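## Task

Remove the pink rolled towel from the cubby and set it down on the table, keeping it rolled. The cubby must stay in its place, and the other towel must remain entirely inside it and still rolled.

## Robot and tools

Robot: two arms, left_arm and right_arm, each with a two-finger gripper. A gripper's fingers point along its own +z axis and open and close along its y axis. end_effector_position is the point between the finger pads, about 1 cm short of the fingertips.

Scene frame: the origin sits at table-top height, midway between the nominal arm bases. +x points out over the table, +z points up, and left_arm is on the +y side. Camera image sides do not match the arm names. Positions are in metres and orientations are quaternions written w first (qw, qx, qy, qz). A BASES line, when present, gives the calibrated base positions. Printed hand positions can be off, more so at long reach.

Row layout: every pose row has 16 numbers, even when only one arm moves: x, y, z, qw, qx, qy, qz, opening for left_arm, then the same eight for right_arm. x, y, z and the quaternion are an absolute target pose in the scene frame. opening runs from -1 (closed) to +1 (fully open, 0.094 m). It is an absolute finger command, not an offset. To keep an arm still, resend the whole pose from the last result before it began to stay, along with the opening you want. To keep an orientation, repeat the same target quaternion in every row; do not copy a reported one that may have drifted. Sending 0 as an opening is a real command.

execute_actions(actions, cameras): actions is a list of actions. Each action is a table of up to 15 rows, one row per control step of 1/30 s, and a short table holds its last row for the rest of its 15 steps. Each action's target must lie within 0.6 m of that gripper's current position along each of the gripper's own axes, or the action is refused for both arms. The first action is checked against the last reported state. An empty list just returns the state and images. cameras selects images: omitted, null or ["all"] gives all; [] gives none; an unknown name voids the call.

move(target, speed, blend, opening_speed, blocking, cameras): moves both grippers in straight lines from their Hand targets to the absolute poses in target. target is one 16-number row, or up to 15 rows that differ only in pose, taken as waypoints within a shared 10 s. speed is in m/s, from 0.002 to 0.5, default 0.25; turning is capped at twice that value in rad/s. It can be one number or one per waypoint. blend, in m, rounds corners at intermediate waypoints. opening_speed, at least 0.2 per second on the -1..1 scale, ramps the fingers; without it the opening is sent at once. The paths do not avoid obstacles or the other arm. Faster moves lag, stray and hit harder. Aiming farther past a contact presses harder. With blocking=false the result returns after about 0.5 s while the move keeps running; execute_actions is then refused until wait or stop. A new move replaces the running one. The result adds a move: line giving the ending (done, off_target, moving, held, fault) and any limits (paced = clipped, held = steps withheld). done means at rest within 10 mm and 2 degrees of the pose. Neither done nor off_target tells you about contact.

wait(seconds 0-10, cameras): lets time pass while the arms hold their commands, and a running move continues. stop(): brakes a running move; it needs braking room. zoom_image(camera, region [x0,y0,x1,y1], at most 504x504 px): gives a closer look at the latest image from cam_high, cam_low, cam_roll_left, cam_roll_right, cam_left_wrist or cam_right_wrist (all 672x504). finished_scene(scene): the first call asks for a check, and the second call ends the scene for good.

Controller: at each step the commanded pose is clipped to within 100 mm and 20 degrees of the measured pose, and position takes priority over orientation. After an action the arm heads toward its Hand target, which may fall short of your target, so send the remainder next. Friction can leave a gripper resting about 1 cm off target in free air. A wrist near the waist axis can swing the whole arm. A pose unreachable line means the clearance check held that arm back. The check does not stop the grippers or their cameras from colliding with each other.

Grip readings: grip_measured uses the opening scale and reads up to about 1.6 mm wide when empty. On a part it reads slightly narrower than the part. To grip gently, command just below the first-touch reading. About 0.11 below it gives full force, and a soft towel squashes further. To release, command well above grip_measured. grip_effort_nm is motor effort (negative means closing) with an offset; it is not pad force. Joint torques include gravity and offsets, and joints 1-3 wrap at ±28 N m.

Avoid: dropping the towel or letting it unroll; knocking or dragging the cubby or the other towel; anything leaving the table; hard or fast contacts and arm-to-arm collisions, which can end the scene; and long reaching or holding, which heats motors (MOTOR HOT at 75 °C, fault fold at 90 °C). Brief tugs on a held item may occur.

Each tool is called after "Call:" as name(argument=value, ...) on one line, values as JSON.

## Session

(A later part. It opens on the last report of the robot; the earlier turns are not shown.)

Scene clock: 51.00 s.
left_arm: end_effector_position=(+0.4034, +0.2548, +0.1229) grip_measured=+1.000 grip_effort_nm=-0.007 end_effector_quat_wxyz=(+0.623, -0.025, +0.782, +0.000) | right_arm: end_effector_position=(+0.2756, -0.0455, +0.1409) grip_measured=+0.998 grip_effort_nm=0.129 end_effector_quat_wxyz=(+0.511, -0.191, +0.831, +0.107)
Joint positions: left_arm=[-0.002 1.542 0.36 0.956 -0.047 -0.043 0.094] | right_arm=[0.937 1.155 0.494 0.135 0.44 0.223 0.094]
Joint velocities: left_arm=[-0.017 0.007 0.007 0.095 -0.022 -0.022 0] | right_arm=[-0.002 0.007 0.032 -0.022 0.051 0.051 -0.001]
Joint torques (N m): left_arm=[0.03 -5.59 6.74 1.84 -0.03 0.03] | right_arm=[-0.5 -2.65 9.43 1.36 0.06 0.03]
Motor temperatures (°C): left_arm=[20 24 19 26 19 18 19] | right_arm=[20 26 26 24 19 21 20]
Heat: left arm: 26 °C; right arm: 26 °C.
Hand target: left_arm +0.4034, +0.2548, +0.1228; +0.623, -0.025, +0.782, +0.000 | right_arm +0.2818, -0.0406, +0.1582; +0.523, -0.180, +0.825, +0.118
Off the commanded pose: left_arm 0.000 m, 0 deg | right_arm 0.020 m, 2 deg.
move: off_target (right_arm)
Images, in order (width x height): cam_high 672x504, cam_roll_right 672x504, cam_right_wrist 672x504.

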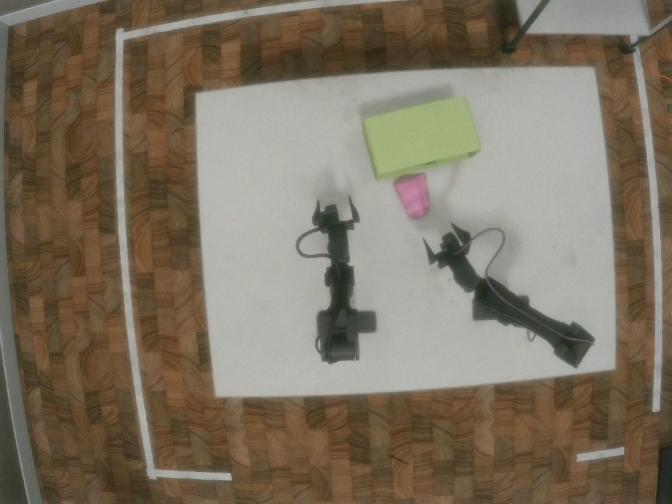

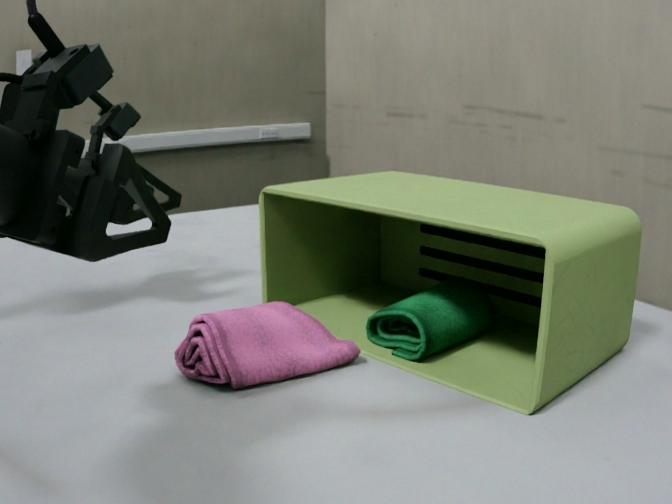

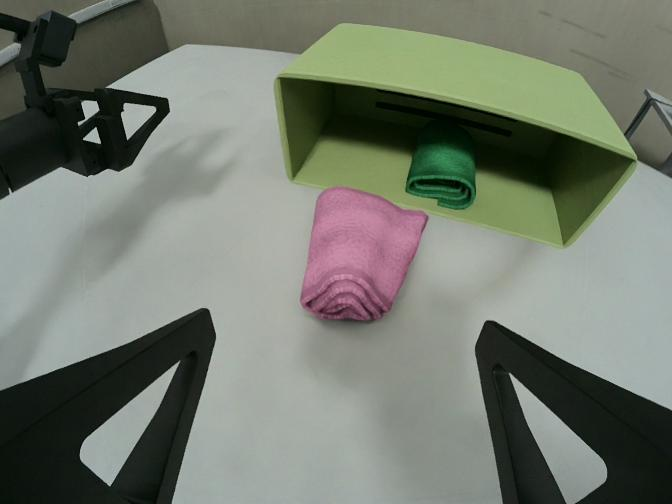

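Call:
move(target=[[0.4034, 0.2548, 0.1228, 0.623, -0.025, 0.782, 0.0, 1, 0.30, -0.022, 0.06, 0.5714, -0.0714, 0.8161, 0.05, 1], [0.4034, 0.2548, 0.1228, 0.623, -0.025, 0.782, 0.0, 1, 0.312, -0.021, 0.022, 0.5714, -0.0714, 0.8161, 0.05, 1]], speed=0.12, cameras=["cam_high","cam_right_wrist","cam_roll_right"])

Scene clock: 56.23 s.
left_arm: end_effector_position=(+0.4034, +0.2548, +0.1229) grip_measured=+1.000 grip_effort_nm=-0.007 end_effector_quat_wxyz=(+0.623, -0.025, +0.782, +0.000) | right_arm: end_effector_position=(+0.3076, -0.0245, +0.0260) grip_measured=+0.998 grip_effort_nm=0.129 end_effector_quat_wxyz=(+0.568, -0.075, +0.818, +0.049)
Joint positions: left_arm=[-0.002 1.542 0.36 0.956 -0.047 -0.043 0.094] | right_arm=[1.034 1.961 0.464 0.981 0.783 0.375 0.094]
Joint velocities: left_arm=[-0.027 -0.007 0.002 -0.007 0.022 0.037 0] | right_arm=[0.012 0.002 0.002 0.066 -0.007 -0.051 0]
Joint torques (N m): left_arm=[0.02 -5.59 6.74 1.85 -0.03 0.02] | right_arm=[-0.4 -4.66 3.62 1.47 0.16 -0.07]
Motor temperatures (°C): left_arm=[20 24 19 26 19 18 19] | right_arm=[20 25 26 24 19 21 20]
Heat: left arm: 26 °C; right arm: 26 °C.
Hand target: left_arm +0.4034, +0.2548, +0.1228; +0.623, -0.025, +0.782, +0.000 | right_arm +0.3106, -0.0240, +0.0246; +0.571, -0.072, +0.817, +0.048
Off the commanded pose: left_arm 0.000 m, 0 deg | right_arm 0.007 m, 1 deg.
move: done
Images, in order (width x height): cam_high 672x504, cam_roll_right 672x504, cam_right_wrist 672x504.

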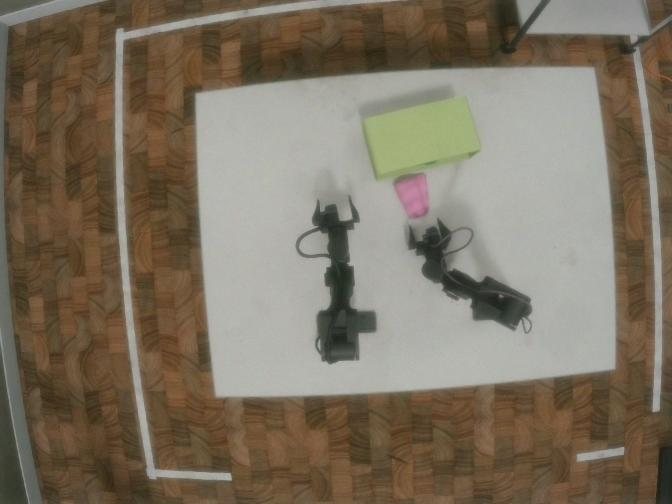

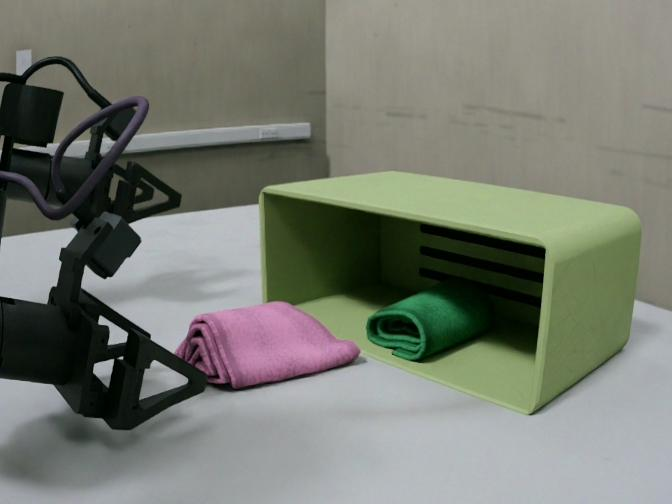

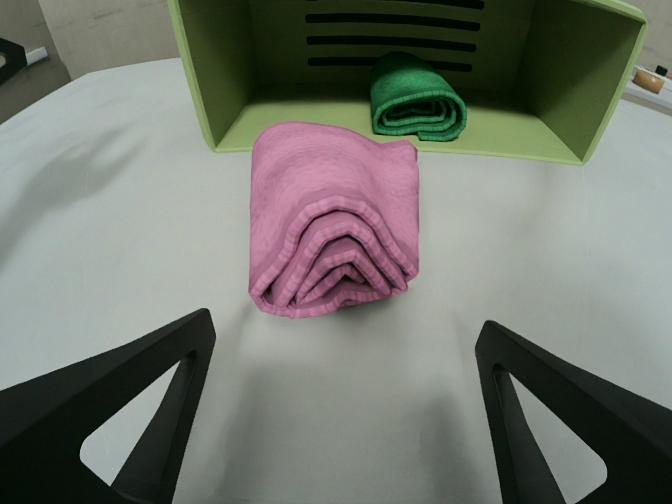

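Call:
move(target=[[0.4034, 0.2548, 0.1228, 0.623, -0.025, 0.782, 0.0, 1, 0.325, -0.0135, 0.022, 0.5714, -0.0714, 0.8161, 0.05, 1], [0.4034, 0.2548, 0.1228, 0.623, -0.025, 0.782, 0.0, 1, 0.36, -0.0075, 0.018, 0.5714, -0.0714, 0.8161, 0.05, 1]], speed=0.08, cameras=["cam_right_wrist"])

Scene clock: 58.17 s.
left_arm: end_effector_position=(+0.4034, +0.2548, +0.1229) grip_measured=+1.000 grip_effort_nm=-0.007 end_effector_quat_wxyz=(+0.623, -0.025, +0.782, +0.000) | right_arm: end_effector_position=(+0.3543, -0.0109, +0.0162) grip_measured=+0.998 grip_effort_nm=0.125 end_effector_quat_wxyz=(+0.565, -0.073, +0.820, +0.048)
Joint positions: left_arm=[-0.002 1.542 0.36 0.956 -0.047 -0.043 0.094] | right_arm=[0.923 2.081 0.619 0.985 0.684 0.313 0.094]
Joint velocities: left_arm=[0.012 -0.002 -0.007 0.022 -0.022 -0.007 0] | right_arm=[0.007 -0.002 -0.007 0.037 0.007 0.022 0]
Joint torques (N m): left_arm=[0.02 -5.57 6.74 1.84 -0.03 0.02] | right_arm=[-0.25 -5.87 4.88 1.48 0.11 -0.07]
Motor temperatures (°C): left_arm=[20 24 19 27 19 18 19] | right_arm=[20 25 26 24 19 21 20]
Heat: left arm: 27 °C; right arm: 26 °C.
Hand target: left_arm +0.4034, +0.2548, +0.1228; +0.623, -0.025, +0.782, +0.000 | right_arm +0.3591, -0.0070, +0.0168; +0.570, -0.071, +0.817, +0.051
Off the commanded pose: left_arm 0.000 m, 0 deg | right_arm 0.007 m, 1 deg.
move: done
Images, in order (width x height): cam_right_wrist 672x504.

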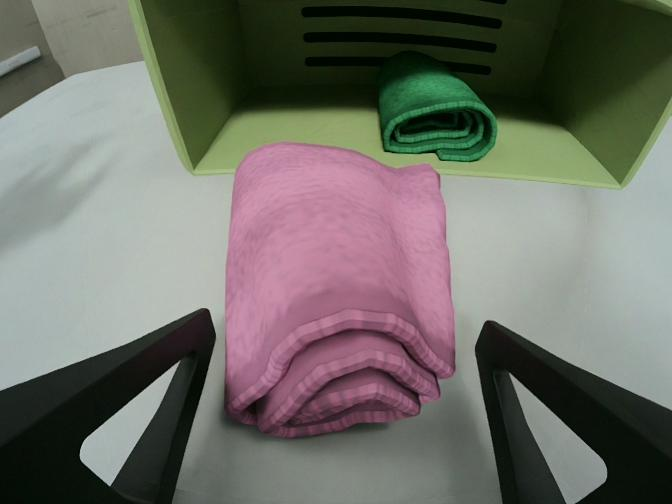

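Call:
move(target=[[0.4034, 0.2548, 0.1228, 0.623, -0.025, 0.782, 0.0, 1, 0.402, 0.0005, 0.019, 0.5714, -0.0714, 0.8161, 0.05, 1]], speed=0.06, cameras=["cam_right_wrist"])

Scene clock: 59.97 s.
left_arm: end_effector_position=(+0.4034, +0.2548, +0.1229) grip_measured=+1.000 grip_effort_nm=-0.007 end_effector_quat_wxyz=(+0.623, -0.025, +0.782, +0.000) | right_arm: end_effector_position=(+0.3972, -0.0010, +0.0217) grip_measured=+0.998 grip_effort_nm=0.125 end_effector_quat_wxyz=(+0.572, -0.069, +0.816, +0.054)
Joint positions: left_arm=[-0.002 1.542 0.36 0.956 -0.047 -0.043 0.094] | right_arm=[0.839 2.141 0.758 0.955 0.609 0.265 0.094]
Joint velocities: left_arm=[-0.022 -0.002 -0.002 0.022 -0.037 -0.022 0] | right_arm=[0.007 -0.012 0.002 -0.051 -0.007 -0.081 0]
Joint torques (N m): left_arm=[0.02 -5.59 6.74 1.85 -0.03 0.03] | right_arm=[-0.35 -6.58 5.48 1.34 0.07 -0.07]
Motor temperatures (°C): left_arm=[20 24 19 27 19 18 19] | right_arm=[20 25 26 24 19 21 20]
Heat: left arm: 27 °C; right arm: 26 °C.
Hand target: left_arm +0.4034, +0.2548, +0.1228; +0.623, -0.025, +0.782, +0.000 | right_arm +0.4016, +0.0010, +0.0178; +0.570, -0.071, +0.817, +0.051
Off the commanded pose: left_arm 0.000 m, 0 deg | right_arm 0.006 m, 1 deg.
move: done
Images, in order (width x height): cam_right_wrist 672x504.

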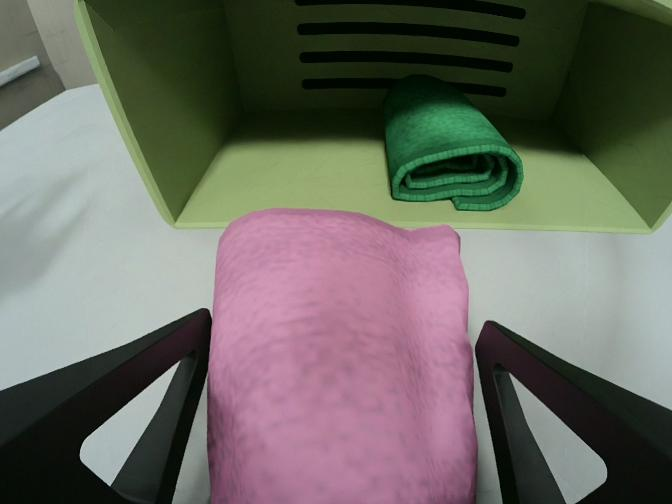

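Call:
move(target=[[0.4034, 0.2548, 0.1228, 0.623, -0.025, 0.782, 0.0, 1, 0.404, 0.001, 0.019, 0.5714, -0.0714, 0.8161, 0.05, 0.4]], speed=0.06, opening_speed=0.7, cameras=["cam_right_wrist"])

Call:
move(target=[[0.4034, 0.2548, 0.1228, 0.623, -0.025, 0.782, 0.0, 1, 0.404, 0.001, 0.019, 0.5714, -0.0714, 0.8161, 0.05, 1]], speed=0.06, opening_speed=0.8, cameras=["cam_right_wrist"])

Scene clock: 61.87 s.
left_arm: end_effector_position=(+0.4034, +0.2548, +0.1229) grip_measured=+1.000 grip_effort_nm=-0.012 end_effector_quat_wxyz=(+0.623, -0.025, +0.782, +0.000) | right_arm: end_effector_position=(+0.3989, -0.0006, +0.0228) grip_measured=+0.402 grip_effort_nm=-0.134 end_effector_quat_wxyz=(+0.573, -0.071, +0.815, +0.054)
Joint positions: left_arm=[-0.002 1.542 0.36 0.956 -0.047 -0.043 0.094] | right_arm=[0.835 2.141 0.763 0.953 0.605 0.259 0.066]
Joint velocities: left_arm=[-0.017 -0.007 0.002 0.022 -0.022 -0.022 0] | right_arm=[-0.012 0.007 0.012 0.007 0.037 0.007 0]
Joint torques (N m): left_arm=[0.02 -5.57 6.72 1.85 -0.03 0.02] | right_arm=[-0.44 -6.61 5.53 1.33 0.08 -0.06]
Motor temperatures (°C): left_arm=[20 24 19 27 19 18 19] | right_arm=[20 25 26 24 19 21 20]
Heat: left arm: 27 °C; right arm: 26 °C.
Hand target: left_arm +0.4034, +0.2548, +0.1228; +0.623, -0.025, +0.782, +0.000 | right_arm +0.4037, +0.0010, +0.0190; +0.571, -0.071, +0.816, +0.050
Off the commanded pose: left_arm 0.000 m, 0 deg | right_arm 0.007 m, 1 deg.
move: done
Images, in order (width x height): cam_right_wrist 672x504.

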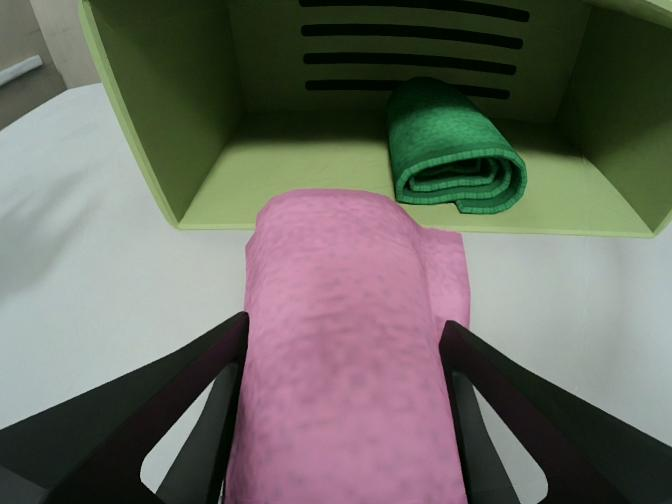

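Scene clock: 62.83 s.
left_arm: end_effector_position=(+0.4034, +0.2548, +0.1229) grip_measured=+1.000 grip_effort_nm=-0.007 end_effector_quat_wxyz=(+0.623, -0.025, +0.782, +0.000) | right_arm: end_effector_position=(+0.3988, -0.0007, +0.0224) grip_measured=+0.998 grip_effort_nm=0.134 end_effector_quat_wxyz=(+0.572, -0.071, +0.815, +0.054)
Joint positions: left_arm=[-0.002 1.542 0.36 0.956 -0.047 -0.043 0.094] | right_arm=[0.835 2.141 0.763 0.951 0.605 0.259 0.094]
Joint velocities: left_arm=[-0.007 -0.012 -0.017 0.022 -0.037 -0.022 0] | right_arm=[0.002 0.002 -0.002 -0.022 0.022 -0.037 0]
Joint torques (N m): left_arm=[0.03 -5.57 6.74 1.85 -0.03 0.02] | right_arm=[-0.46 -6.64 5.52 1.34 0.08 -0.07]
Motor temperatures (°C): left_arm=[20 24 19 27 19 18 19] | right_arm=[20 25 26 24 19 21 20]
Heat: left arm: 27 °C; right arm: 26 °C.
Hand target: left_arm +0.4034, +0.2548, +0.1228; +0.623, -0.025, +0.782, +0.000 | right_arm +0.4037, +0.0008, +0.0189; +0.571, -0.071, +0.816, +0.050
Off the commanded pose: left_arm 0.000 m, 0 deg | right_arm 0.006 m, 0 deg.
move: done
Images, in order (width x height): cam_right_wrist 672x504.

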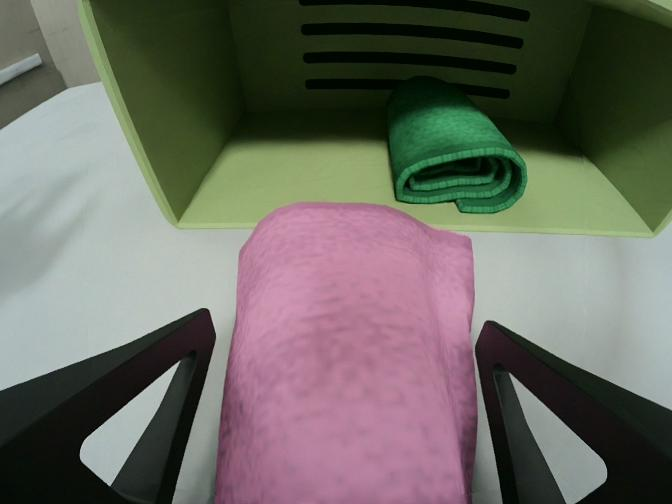

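Call:
move(target=[[0.4034, 0.2548, 0.1228, 0.623, -0.025, 0.782, 0.0, 1, 0.404, -0.007, 0.019, 0.5714, -0.0714, 0.8161, 0.05, 1], [0.4034, 0.2548, 0.1228, 0.623, -0.025, 0.782, 0.0, 1, 0.44, 0.000, 0.020, 0.5714, -0.0714, 0.8161, 0.05, 1]], speed=0.06, cameras=["cam_right_wrist", "cam_roll_right"])

Scene clock: 64.77 s.
left_arm: end_effector_position=(+0.4034, +0.2548, +0.1229) grip_measured=+1.000 grip_effort_nm=-0.007 end_effector_quat_wxyz=(+0.623, -0.025, +0.782, +0.000) | right_arm: end_effector_position=(+0.4341, -0.0010, +0.0230) grip_measured=+0.998 grip_effort_nm=0.129 end_effector_quat_wxyz=(+0.572, -0.070, +0.816, +0.055)
Joint positions: left_arm=[-0.002 1.542 0.36 0.956 -0.047 -0.043 0.094] | right_arm=[0.762 2.189 0.871 0.911 0.537 0.227 0.094]
Joint velocities: left_arm=[-0.012 -0.002 -0.007 0.007 0.007 0.037 0] | right_arm=[0.017 -0.012 -0.012 -0.051 -0.007 -0.037 -0.001]
Joint torques (N m): left_arm=[0.02 -5.57 6.72 1.85 -0.03 0.02] | right_arm=[-0.44 -7.21 5.97 1.35 0.06 -0.07]
Motor temperatures (°C): left_arm=[20 24 19 27 19 18 19] | right_arm=[20 25 26 24 19 21 20]
Heat: left arm: 27 °C; right arm: 26 °C.
Hand target: left_arm +0.4034, +0.2548, +0.1228; +0.623, -0.025, +0.782, +0.000 | right_arm +0.4394, +0.0004, +0.0191; +0.571, -0.071, +0.817, +0.051
Off the commanded pose: left_arm 0.000 m, 0 deg | right_arm 0.007 m, 1 deg.
move: done
Images, in order (width x height): cam_roll_right 672x504, cam_right_wrist 672x504.

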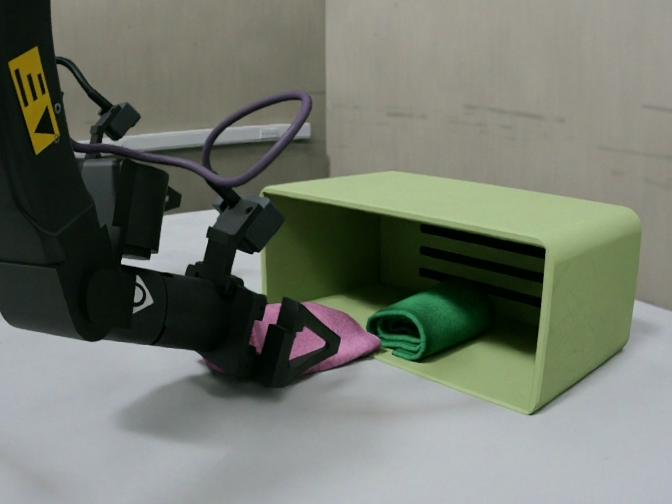

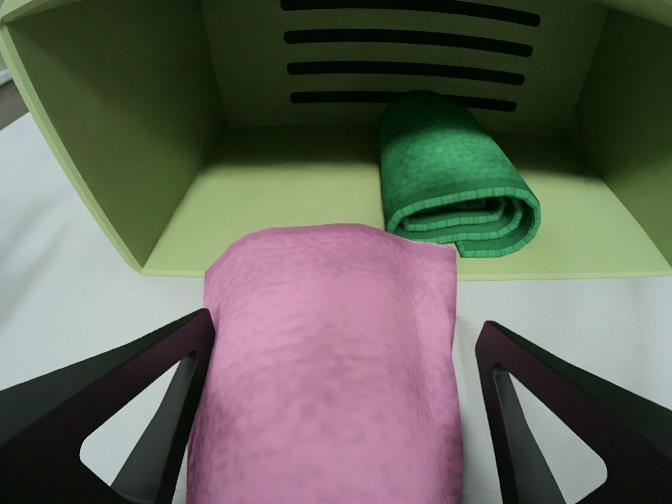

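Call:
move(target=[[0.4034, 0.2548, 0.1228, 0.623, -0.025, 0.782, 0.0, 1, 0.44, 0.000, 0.020, 0.5714, -0.0714, 0.8161, 0.05, 0.3]], speed=0.06, opening_speed=0.7, cameras=["cam_right_wrist"])

Call:
move(target=[[0.4034, 0.2548, 0.1228, 0.623, -0.025, 0.782, 0.0, 1, 0.44, 0.00, 0.020, 0.5714, -0.0714, 0.8161, 0.05, 1]], speed=0.06, opening_speed=0.8, cameras=["cam_right_wrist", "cam_roll_right"])

Scene clock: 66.57 s.
left_arm: end_effector_position=(+0.4034, +0.2548, +0.1229) grip_measured=+1.000 grip_effort_nm=-0.007 end_effector_quat_wxyz=(+0.623, -0.025, +0.782, +0.000) | right_arm: end_effector_position=(+0.4340, -0.0007, +0.0228) grip_measured=+0.303 grip_effort_nm=-0.134 end_effector_quat_wxyz=(+0.572, -0.072, +0.816, +0.054)
Joint positions: left_arm=[-0.002 1.542 0.36 0.956 -0.047 -0.043 0.094] | right_arm=[0.762 2.189 0.871 0.911 0.536 0.223 0.061]
Joint velocities: left_arm=[0.002 -0.002 0.017 -0.037 0.007 0.051 0] | right_arm=[-0.017 0.002 -0.002 0.051 0.007 0.051 0.001]
Joint torques (N m): left_arm=[0.03 -5.57 6.74 1.84 -0.03 0.03] | right_arm=[-0.55 -7.36 5.9 1.36 0.08 -0.06]
Motor temperatures (°C): left_arm=[20 24 19 27 19 18 19] | right_arm=[20 24 26 24 19 21 20]
Heat: left arm: 27 °C; right arm: 26 °C.
Hand target: left_arm +0.4034, +0.2548, +0.1228; +0.623, -0.025, +0.782, +0.000 | right_arm +0.4397, -0.0001, +0.0199; +0.571, -0.071, +0.816, +0.050
Off the commanded pose: left_arm 0.000 m, 0 deg | right_arm 0.007 m, 0 deg.
move: done
Images, in order (width x height): cam_right_wrist 672x504.

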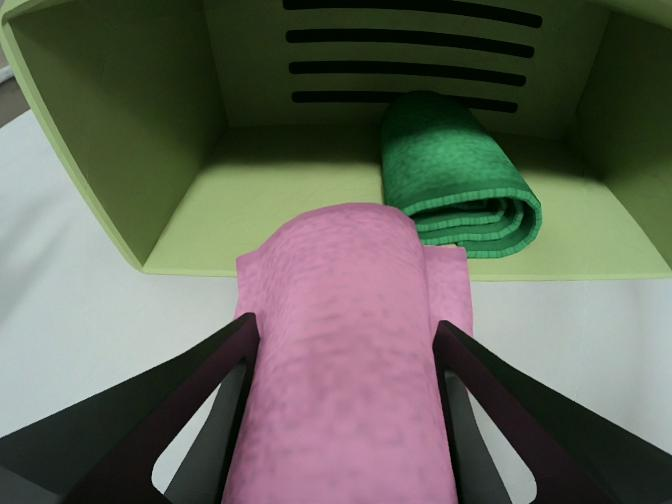

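Scene clock: 67.67 s.
left_arm: end_effector_position=(+0.4034, +0.2548, +0.1229) grip_measured=+1.000 grip_effort_nm=-0.007 end_effector_quat_wxyz=(+0.623, -0.025, +0.782, +0.000) | right_arm: end_effector_position=(+0.4339, -0.0008, +0.0225) grip_measured=+0.998 grip_effort_nm=0.129 end_effector_quat_wxyz=(+0.571, -0.073, +0.816, +0.054)
Joint positions: left_arm=[-0.002 1.542 0.36 0.956 -0.047 -0.043 0.094] | right_arm=[0.762 2.189 0.871 0.909 0.536 0.223 0.094]
Joint velocities: left_arm=[0.002 0.002 -0.017 -0.037 -0.022 0.051 0] | right_arm=[0.022 -0.012 0.002 -0.081 -0.037 0.037 0.001]
Joint torques (N m): left_arm=[0.03 -5.57 6.74 1.84 -0.03 0.03] | right_arm=[-0.54 -7.38 5.89 1.37 0.07 -0.06]
Motor temperatures (°C): left_arm=[20 24 19 27 19 18 19] | right_arm=[20 24 26 24 19 21 20]
Heat: left arm: 27 °C; right arm: 26 °C.
Hand target: left_arm +0.4034, +0.2548, +0.1228; +0.623, -0.025, +0.782, +0.000 | right_arm +0.4397, -0.0001, +0.0200; +0.571, -0.071, +0.816, +0.050
Off the commanded pose: left_arm 0.000 m, 0 deg | right_arm 0.007 m, 0 deg.
move: done
Images, in order (width x height): cam_roll_right 672x504, cam_right_wrist 672x504.

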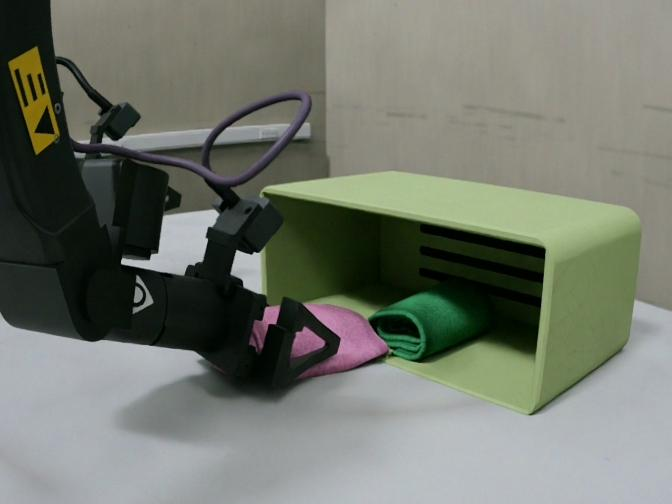

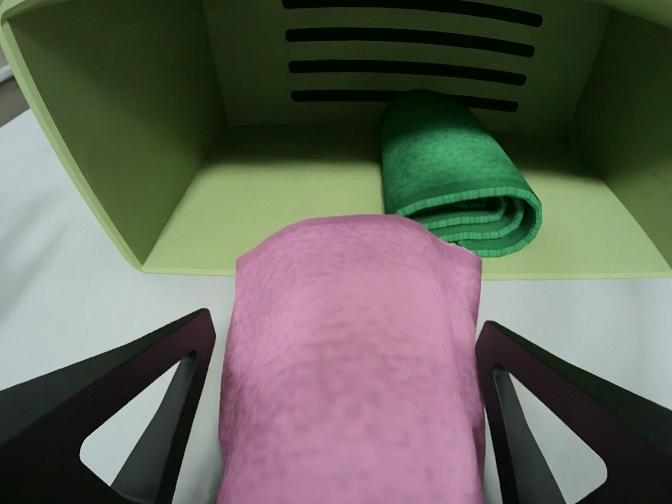

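Call:
move(target=[[0.4034, 0.2548, 0.1228, 0.623, -0.025, 0.782, 0.0, 1, 0.462, -0.002, 0.021, 0.5714, -0.0714, 0.8161, 0.05, 1]], speed=0.05, cameras=["cam_right_wrist", "cam_roll_right"])

Scene clock: 69.00 s.
left_arm: end_effector_position=(+0.4034, +0.2548, +0.1229) grip_measured=+1.000 grip_effort_nm=-0.007 end_effector_quat_wxyz=(+0.623, -0.025, +0.782, +0.000) | right_arm: end_effector_position=(+0.4555, -0.0035, +0.0238) grip_measured=+0.998 grip_effort_nm=0.129 end_effector_quat_wxyz=(+0.571, -0.070, +0.816, +0.052)
Joint positions: left_arm=[-0.002 1.542 0.36 0.956 -0.047 -0.043 0.094] | right_arm=[0.718 2.216 0.937 0.878 0.5 0.205 0.094]
Joint velocities: left_arm=[0.017 0.002 0.017 0.022 0.022 0.007 0] | right_arm=[-0.017 -0.007 -0.002 -0.022 0.007 0.051 0]
Joint torques (N m): left_arm=[0.03 -5.57 6.74 1.84 -0.03 0.03] | right_arm=[-0.5 -7.47 6.38 1.4 0.03 -0.06]
Motor temperatures (°C): left_arm=[20 24 19 27 19 18 19] | right_arm=[20 24 26 24 19 21 20]
Heat: left arm: 27 °C; right arm: 26 °C.
Hand target: left_arm +0.4034, +0.2548, +0.1228; +0.623, -0.025, +0.782, +0.000 | right_arm +0.4616, -0.0018, +0.0207; +0.571, -0.071, +0.816, +0.051
Off the commanded pose: left_arm 0.000 m, 0 deg | right_arm 0.007 m, 0 deg.
move: done
Images, in order (width x height): cam_roll_right 672x504, cam_right_wrist 672x504.

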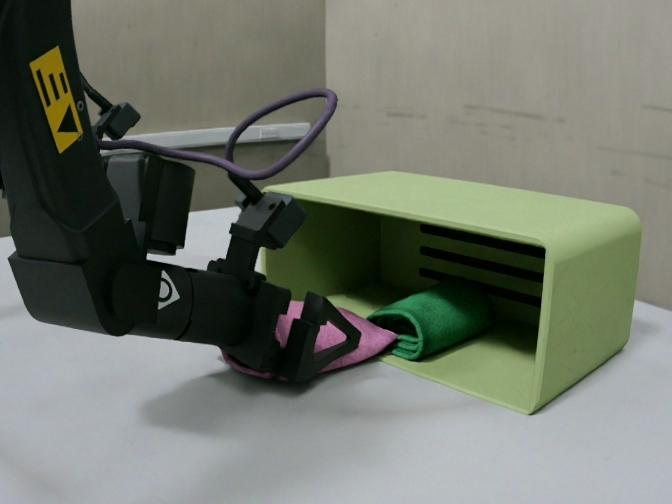

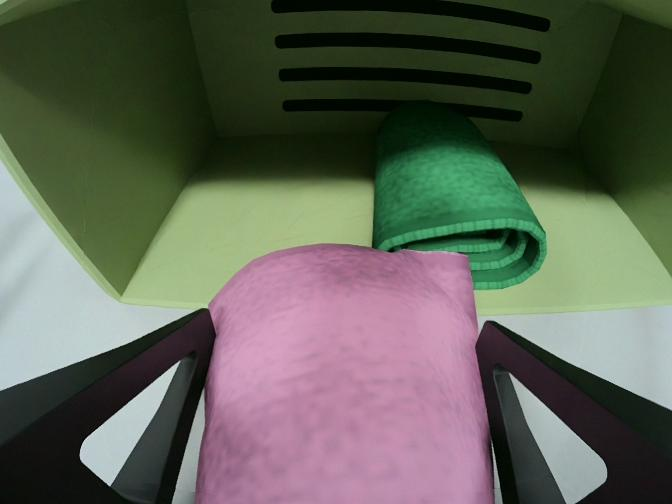

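Call:
move(target=[[0.4034, 0.2548, 0.1228, 0.623, -0.025, 0.782, 0.0, 1, 0.462, -0.002, 0.021, 0.5714, -0.0714, 0.8161, 0.05, 0.15]], speed=0.06, opening_speed=0.7, cameras=["cam_right_wrist", "cam_roll_right"])

Call:
move(target=[[0.4034, 0.2548, 0.1228, 0.623, -0.025, 0.782, 0.0, 1, 0.39, -0.0165, 0.027, 0.5714, -0.0714, 0.8161, 0.05, 0.15]], speed=0.06, cameras=["cam_high", "cam_right_wrist", "cam_roll_right"])

Scene clock: 71.30 s.
left_arm: end_effector_position=(+0.4034, +0.2548, +0.1229) grip_measured=+1.000 grip_effort_nm=-0.007 end_effector_quat_wxyz=(+0.623, -0.025, +0.782, +0.000) | right_arm: end_effector_position=(+0.4563, -0.0021, +0.0252) grip_measured=+0.154 grip_effort_nm=-0.227 end_effector_quat_wxyz=(+0.572, -0.071, +0.815, +0.054)
Joint positions: left_arm=[-0.002 1.542 0.36 0.956 -0.047 -0.043 0.094] | right_arm=[0.718 2.216 0.941 0.879 0.497 0.203 0.054]
Joint velocities: left_arm=[-0.007 -0.012 -0.007 -0.022 -0.066 -0.007 0] | right_arm=[0.007 -0.012 -0.022 0.007 -0.037 0.066 0]
Joint torques (N m): left_arm=[0.02 -5.57 6.74 1.84 -0.03 0.02] | right_arm=[-0.54 -7.56 6.01 1.39 0.06 -0.07]
Motor temperatures (°C): left_arm=[20 24 19 27 19 18 19] | right_arm=[20 25 26 24 19 21 20]
Heat: left arm: 27 °C; right arm: 26 °C.
Hand target: left_arm +0.4034, +0.2548, +0.1228; +0.623, -0.025, +0.782, +0.000 | right_arm +0.4617, -0.0021, +0.0210; +0.571, -0.071, +0.816, +0.050
Off the commanded pose: left_arm 0.000 m, 0 deg | right_arm 0.007 m, 1 deg.
move: done
Images, in order (width x height): cam_roll_right 672x504, cam_right_wrist 672x504.

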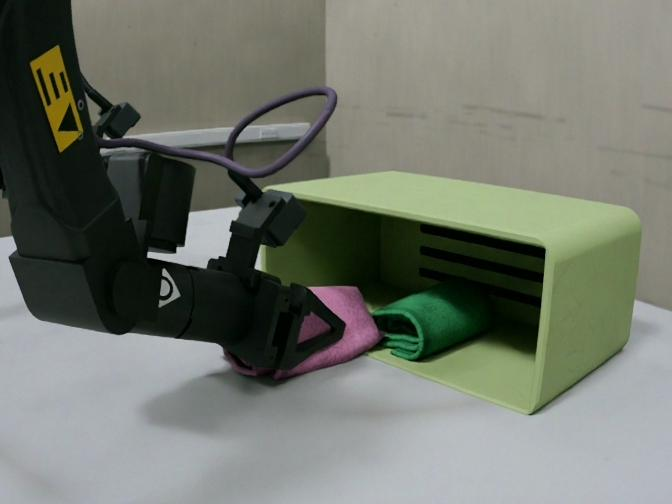

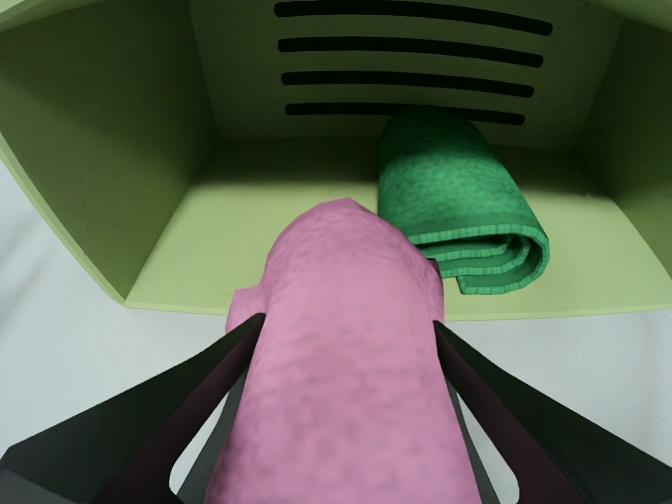

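Scene clock: 72.97 s.
left_arm: end_effector_position=(+0.4034, +0.2548, +0.1229) grip_measured=+1.000 grip_effort_nm=-0.007 end_effector_quat_wxyz=(+0.623, -0.025, +0.782, +0.000) | right_arm: end_effector_position=(+0.3936, -0.0162, +0.0204) grip_measured=+0.154 grip_effort_nm=-0.217 end_effector_quat_wxyz=(+0.569, -0.076, +0.817, +0.047)
Joint positions: left_arm=[-0.002 1.542 0.36 0.956 -0.047 -0.043 0.094] | right_arm=[0.816 2.116 0.703 0.981 0.591 0.241 0.054]
Joint velocities: left_arm=[0.007 0.007 0.007 0.007 0.022 -0.022 0] | right_arm=[-0.002 -0.007 -0.007 -0.037 -0.11 0.081 0.001]
Joint torques (N m): left_arm=[0.02 -5.57 6.72 1.84 -0.03 0.02] | right_arm=[0.47 -10.76 2.18 1.3 0.15 0.03]
Motor temperatures (°C): left_arm=[20 24 19 27 19 18 19] | right_arm=[20 25 26 24 19 21 20]
Heat: left arm: 27 °C; right arm: 26 °C.
Hand target: left_arm +0.4034, +0.2548, +0.1228; +0.623, -0.025, +0.782, +0.000 | right_arm +0.3905, -0.0174, +0.0283; +0.572, -0.072, +0.815, +0.049
Off the commanded pose: left_arm 0.000 m, 0 deg | right_arm 0.007 m, 1 deg.
move: done
Images, in order (width x height): cam_high 672x504, cam_roll_right 672x504, cam_right_wrist 672x504.

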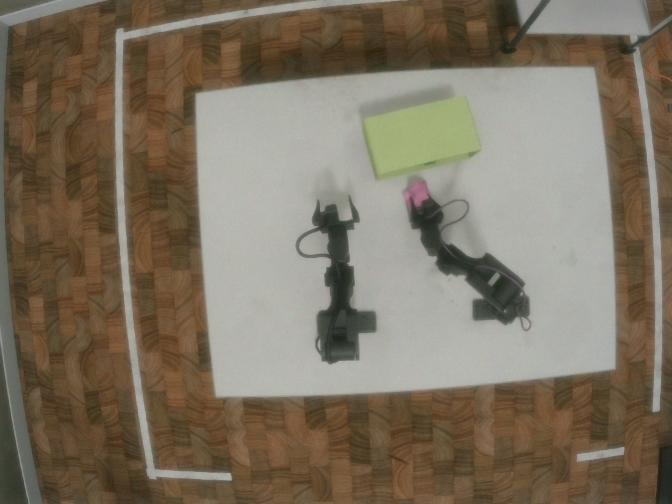

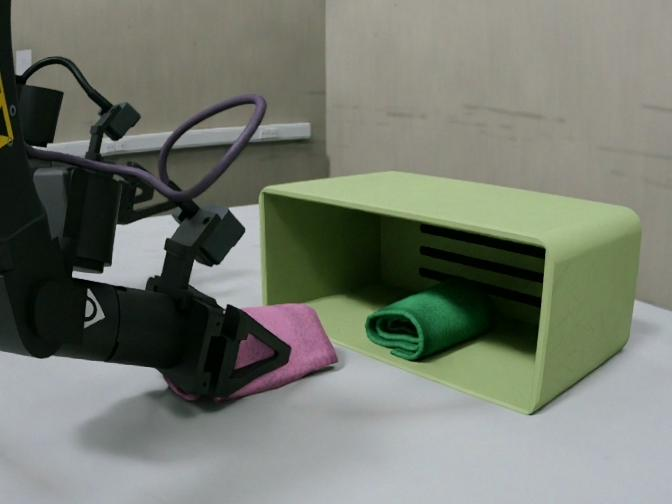

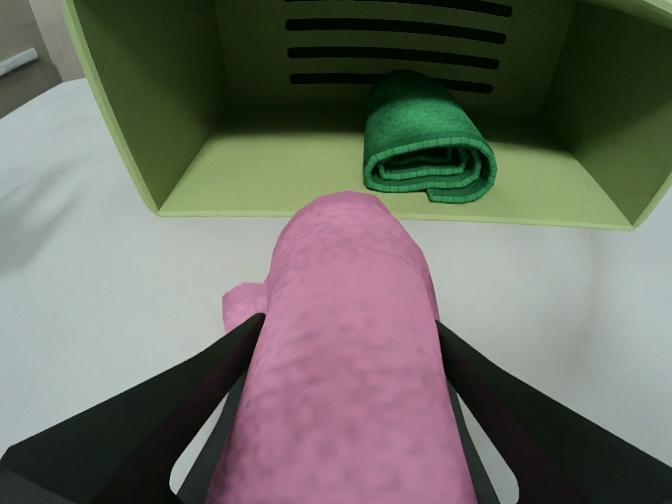

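Call:
move(target=[[0.4034, 0.2548, 0.1228, 0.623, -0.025, 0.782, 0.0, 1, 0.39, -0.0165, 0.026, 0.5714, -0.0714, 0.8161, 0.05, 1]], speed=0.06, opening_speed=0.7, cameras=["cam_right_wrist"])

Call:
move(target=[[0.4034, 0.2548, 0.1228, 0.623, -0.025, 0.782, 0.0, 1, 0.30, -0.0325, 0.05, 0.5714, -0.0714, 0.8161, 0.05, 1],[0.4034, 0.2548, 0.1228, 0.623, -0.025, 0.782, 0.0, 1, 0.285, -0.036, 0.15, 0.5189, -0.1775, 0.8194, 0.1166, 1]], speed=0.15, cameras=["cam_high", "cam_right_wrist", "cam_roll_right"])

Call:
zoom_image(camera="cam_high", region=[330, 100, 510, 235])

Call:
zoom_image(camera="cam_roll_right", region=[100, 230, 400, 455])

Scene clock: 74.97 s.
left_arm: end_effector_position=(+0.4034, +0.2548, +0.1229) grip_measured=+1.000 grip_effort_nm=-0.007 end_effector_quat_wxyz=(+0.623, -0.025, +0.782, +0.000) | right_arm: end_effector_position=(+0.3936, -0.0163, +0.0204) grip_measured=+0.998 grip_effort_nm=0.129 end_effector_quat_wxyz=(+0.569, -0.073, +0.817, +0.048)
Joint positions: left_arm=[-0.002 1.542 0.36 0.956 -0.047 -0.043 0.094] | right_arm=[0.816 2.116 0.703 0.981 0.592 0.247 0.094]
Joint velocities: left_arm=[-0.012 0.017 -0.007 -0.066 0.007 -0.051 0] | right_arm=[-0.002 -0.012 0.007 -0.095 -0.051 -0.022 0.001]
Joint torques (N m): left_arm=[0.02 -5.57 6.74 1.84 -0.03 0.02] | right_arm=[0.64 -9.92 2.37 1.35 0.16 0.02]
Motor temperatures (°C): left_arm=[20 24 19 27 19 18 19] | right_arm=[20 25 26 25 19 21 20]
Heat: left arm: 27 °C; right arm: 26 °C.
Hand target: left_arm +0.4034, +0.2548, +0.1228; +0.623, -0.025, +0.782, +0.000 | right_arm +0.3903, -0.0164, +0.0259; +0.571, -0.071, +0.816, +0.050
Off the commanded pose: left_arm 0.000 m, 0 deg | right_arm 0.007 m, 0 deg.
move: done
Images, in order (width x height): cam_right_wrist 672x504.

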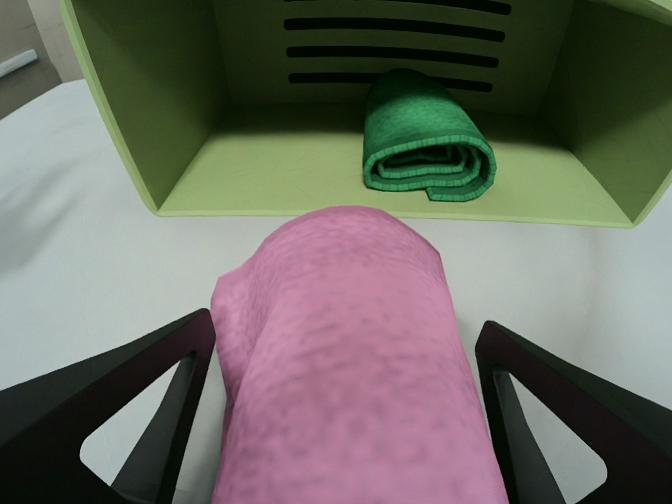

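Scene clock: 77.50 s.
left_arm: end_effector_position=(+0.4034, +0.2548, +0.1229) grip_measured=+1.000 grip_effort_nm=-0.007 end_effector_quat_wxyz=(+0.623, -0.025, +0.782, +0.000) | right_arm: end_effector_position=(+0.2821, -0.0383, +0.1304) grip_measured=+0.998 grip_effort_nm=0.125 end_effector_quat_wxyz=(+0.511, -0.188, +0.832, +0.106)
Joint positions: left_arm=[-0.002 1.542 0.36 0.956 -0.047 -0.043 0.094] | right_arm=[0.935 1.232 0.494 0.209 0.443 0.229 0.094]
Joint velocities: left_arm=[-0.012 -0.032 -0.027 -0.037 -0.022 -0.037 0] | right_arm=[0.007 0.002 0.007 0.007 -0.051 0.037 0]
Joint torques (N m): left_arm=[0.03 -5.57 6.74 1.85 -0.03 0.02] | right_arm=[-0.42 -4.44 8.53 1.35 0.08 -0.06]
Motor temperatures (°C): left_arm=[20 24 19 27 19 18 19] | right_arm=[20 25 26 25 19 21 20]
Heat: left arm: 27 °C; right arm: 26 °C.
Hand target: left_arm +0.4034, +0.2548, +0.1228; +0.623, -0.025, +0.782, +0.000 | right_arm +0.2871, -0.0344, +0.1491; +0.525, -0.180, +0.823, +0.117
Off the commanded pose: left_arm 0.000 m, 0 deg | right_arm 0.020 m, 2 deg.
move: off_target (right_arm)
Images, in order (width x height): cam_high 672x504, cam_roll_right 672x504, cam_right_wrist 672x504.

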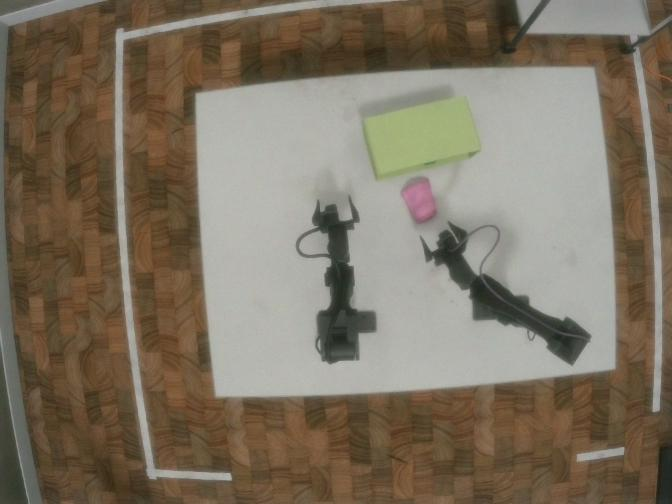

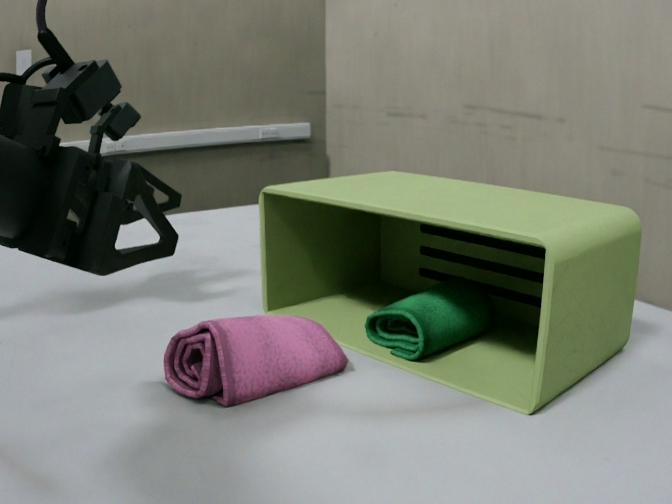

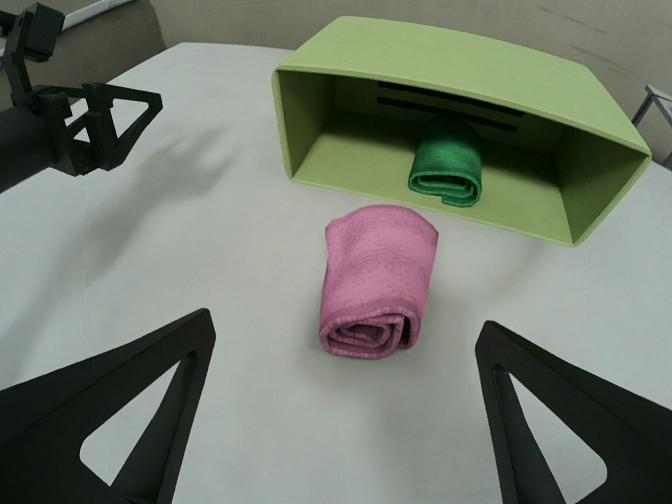

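Scaled by 2.800 from the camera's 672x504 image, which has a finer 960x720 frame.

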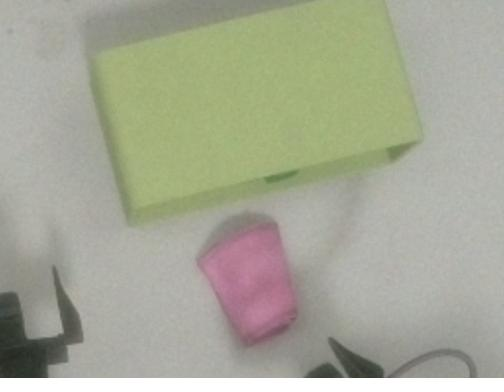

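Scaled by 1.680 from the camera's 672x504 image, which has a finer 960x720 frame.

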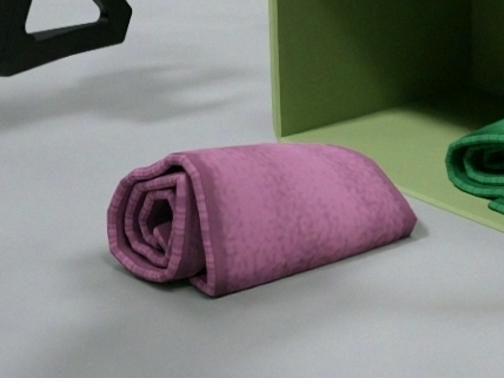

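Call:
move(target=[[0.400, 0.104, 0.10, 0.6398, -0.0734, 0.7625, 0.0616, 0.3, 0.25, -0.14, 0.15, 0.5189, -0.1775, 0.8194, 0.1166, 1],[0.425, 0.1035, 0.06, 0.6398, -0.0734, 0.7625, 0.0616, 0.3, 0.25, -0.14, 0.15, 0.5189, -0.1775, 0.8194, 0.1166, 1]], speed=0.15, cameras=["cam_high", "cam_left_wrist", "cam_roll_right"])

Call:
zoom_image(camera="cam_high", region=[330, 80, 510, 215])

Scene clock: 83.27 s.
left_arm: end_effector_position=(+0.4206, +0.1036, +0.0629) grip_measured=+0.302 grip_effort_nm=-0.110 end_effector_quat_wxyz=(+0.639, -0.073, +0.763, +0.057) | right_arm: end_effector_position=(+0.2527, -0.1358, +0.1542) grip_measured=+0.998 grip_effort_nm=0.129 end_effector_quat_wxyz=(+0.522, -0.175, +0.826, +0.123)
Joint positions: left_arm=[-0.618 2.087 0.633 1.198 -0.801 -0.191 0.061] | right_arm=[0.64 0.62 0.332 -0.158 0.177 0.107 0.094]
Joint velocities: left_arm=[-0.007 0.012 0.012 -0.022 -0.007 -0.007 0.001] | right_arm=[0.007 0.017 0.007 -0.125 -0.037 -0.007 0]
Joint torques (N m): left_arm=[0.49 -7.91 6.5 1.57 -0.18 0.03] | right_arm=[-0.44 -0.34 5.41 1.44 -0.04 -0.07]
Motor temperatures (°C): left_arm=[20 25 19 28 19 18 19] | right_arm=[20 25 26 25 19 21 20]
Heat: left arm: 28 °C; right arm: 26 °C.
Hand target: left_arm +0.4241, +0.1037, +0.0592; +0.638, -0.074, +0.764, +0.061 | right_arm +0.2513, -0.1377, +0.1503; +0.520, -0.176, +0.827, +0.121
Off the commanded pose: left_arm 0.005 m, 1 deg | right_arm 0.007 m, 1 deg.
move: done
Images, in order (width x height): cam_high 672x504, cam_roll_right 672x504, cam_left_wrist 672x504.

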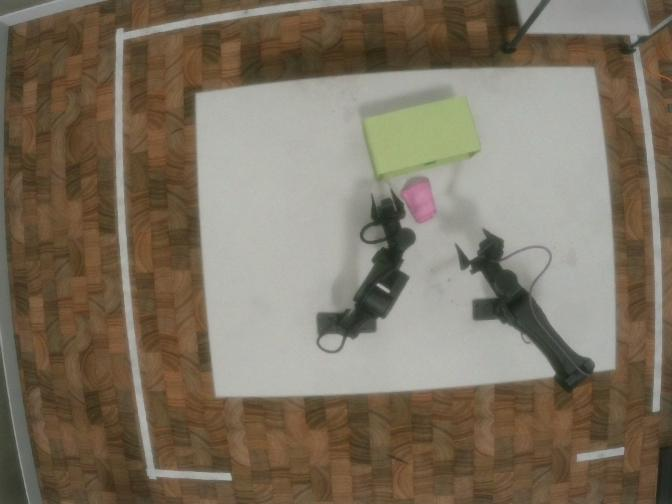

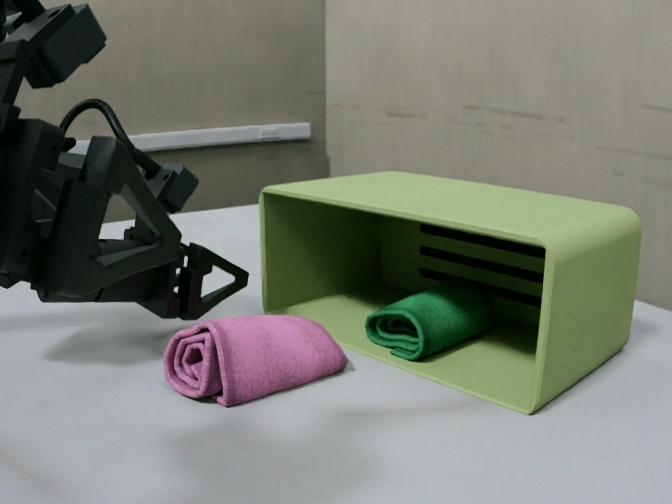

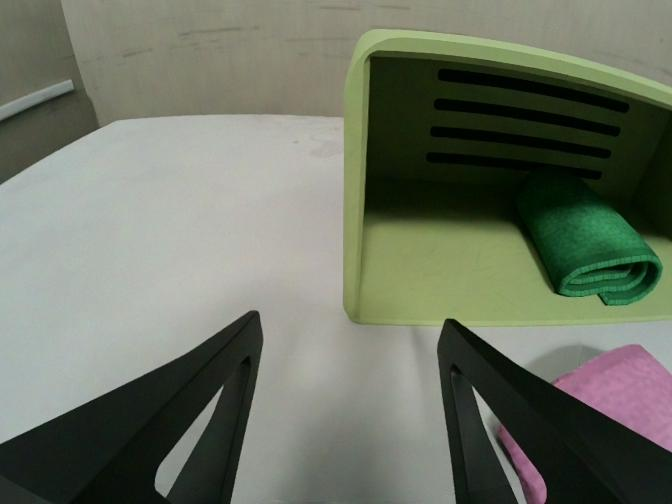

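Scaled by 2.800 from the camera's 672x504 image, which has a finer 960x720 frame.

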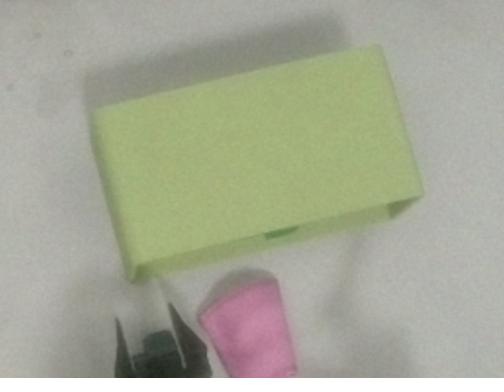

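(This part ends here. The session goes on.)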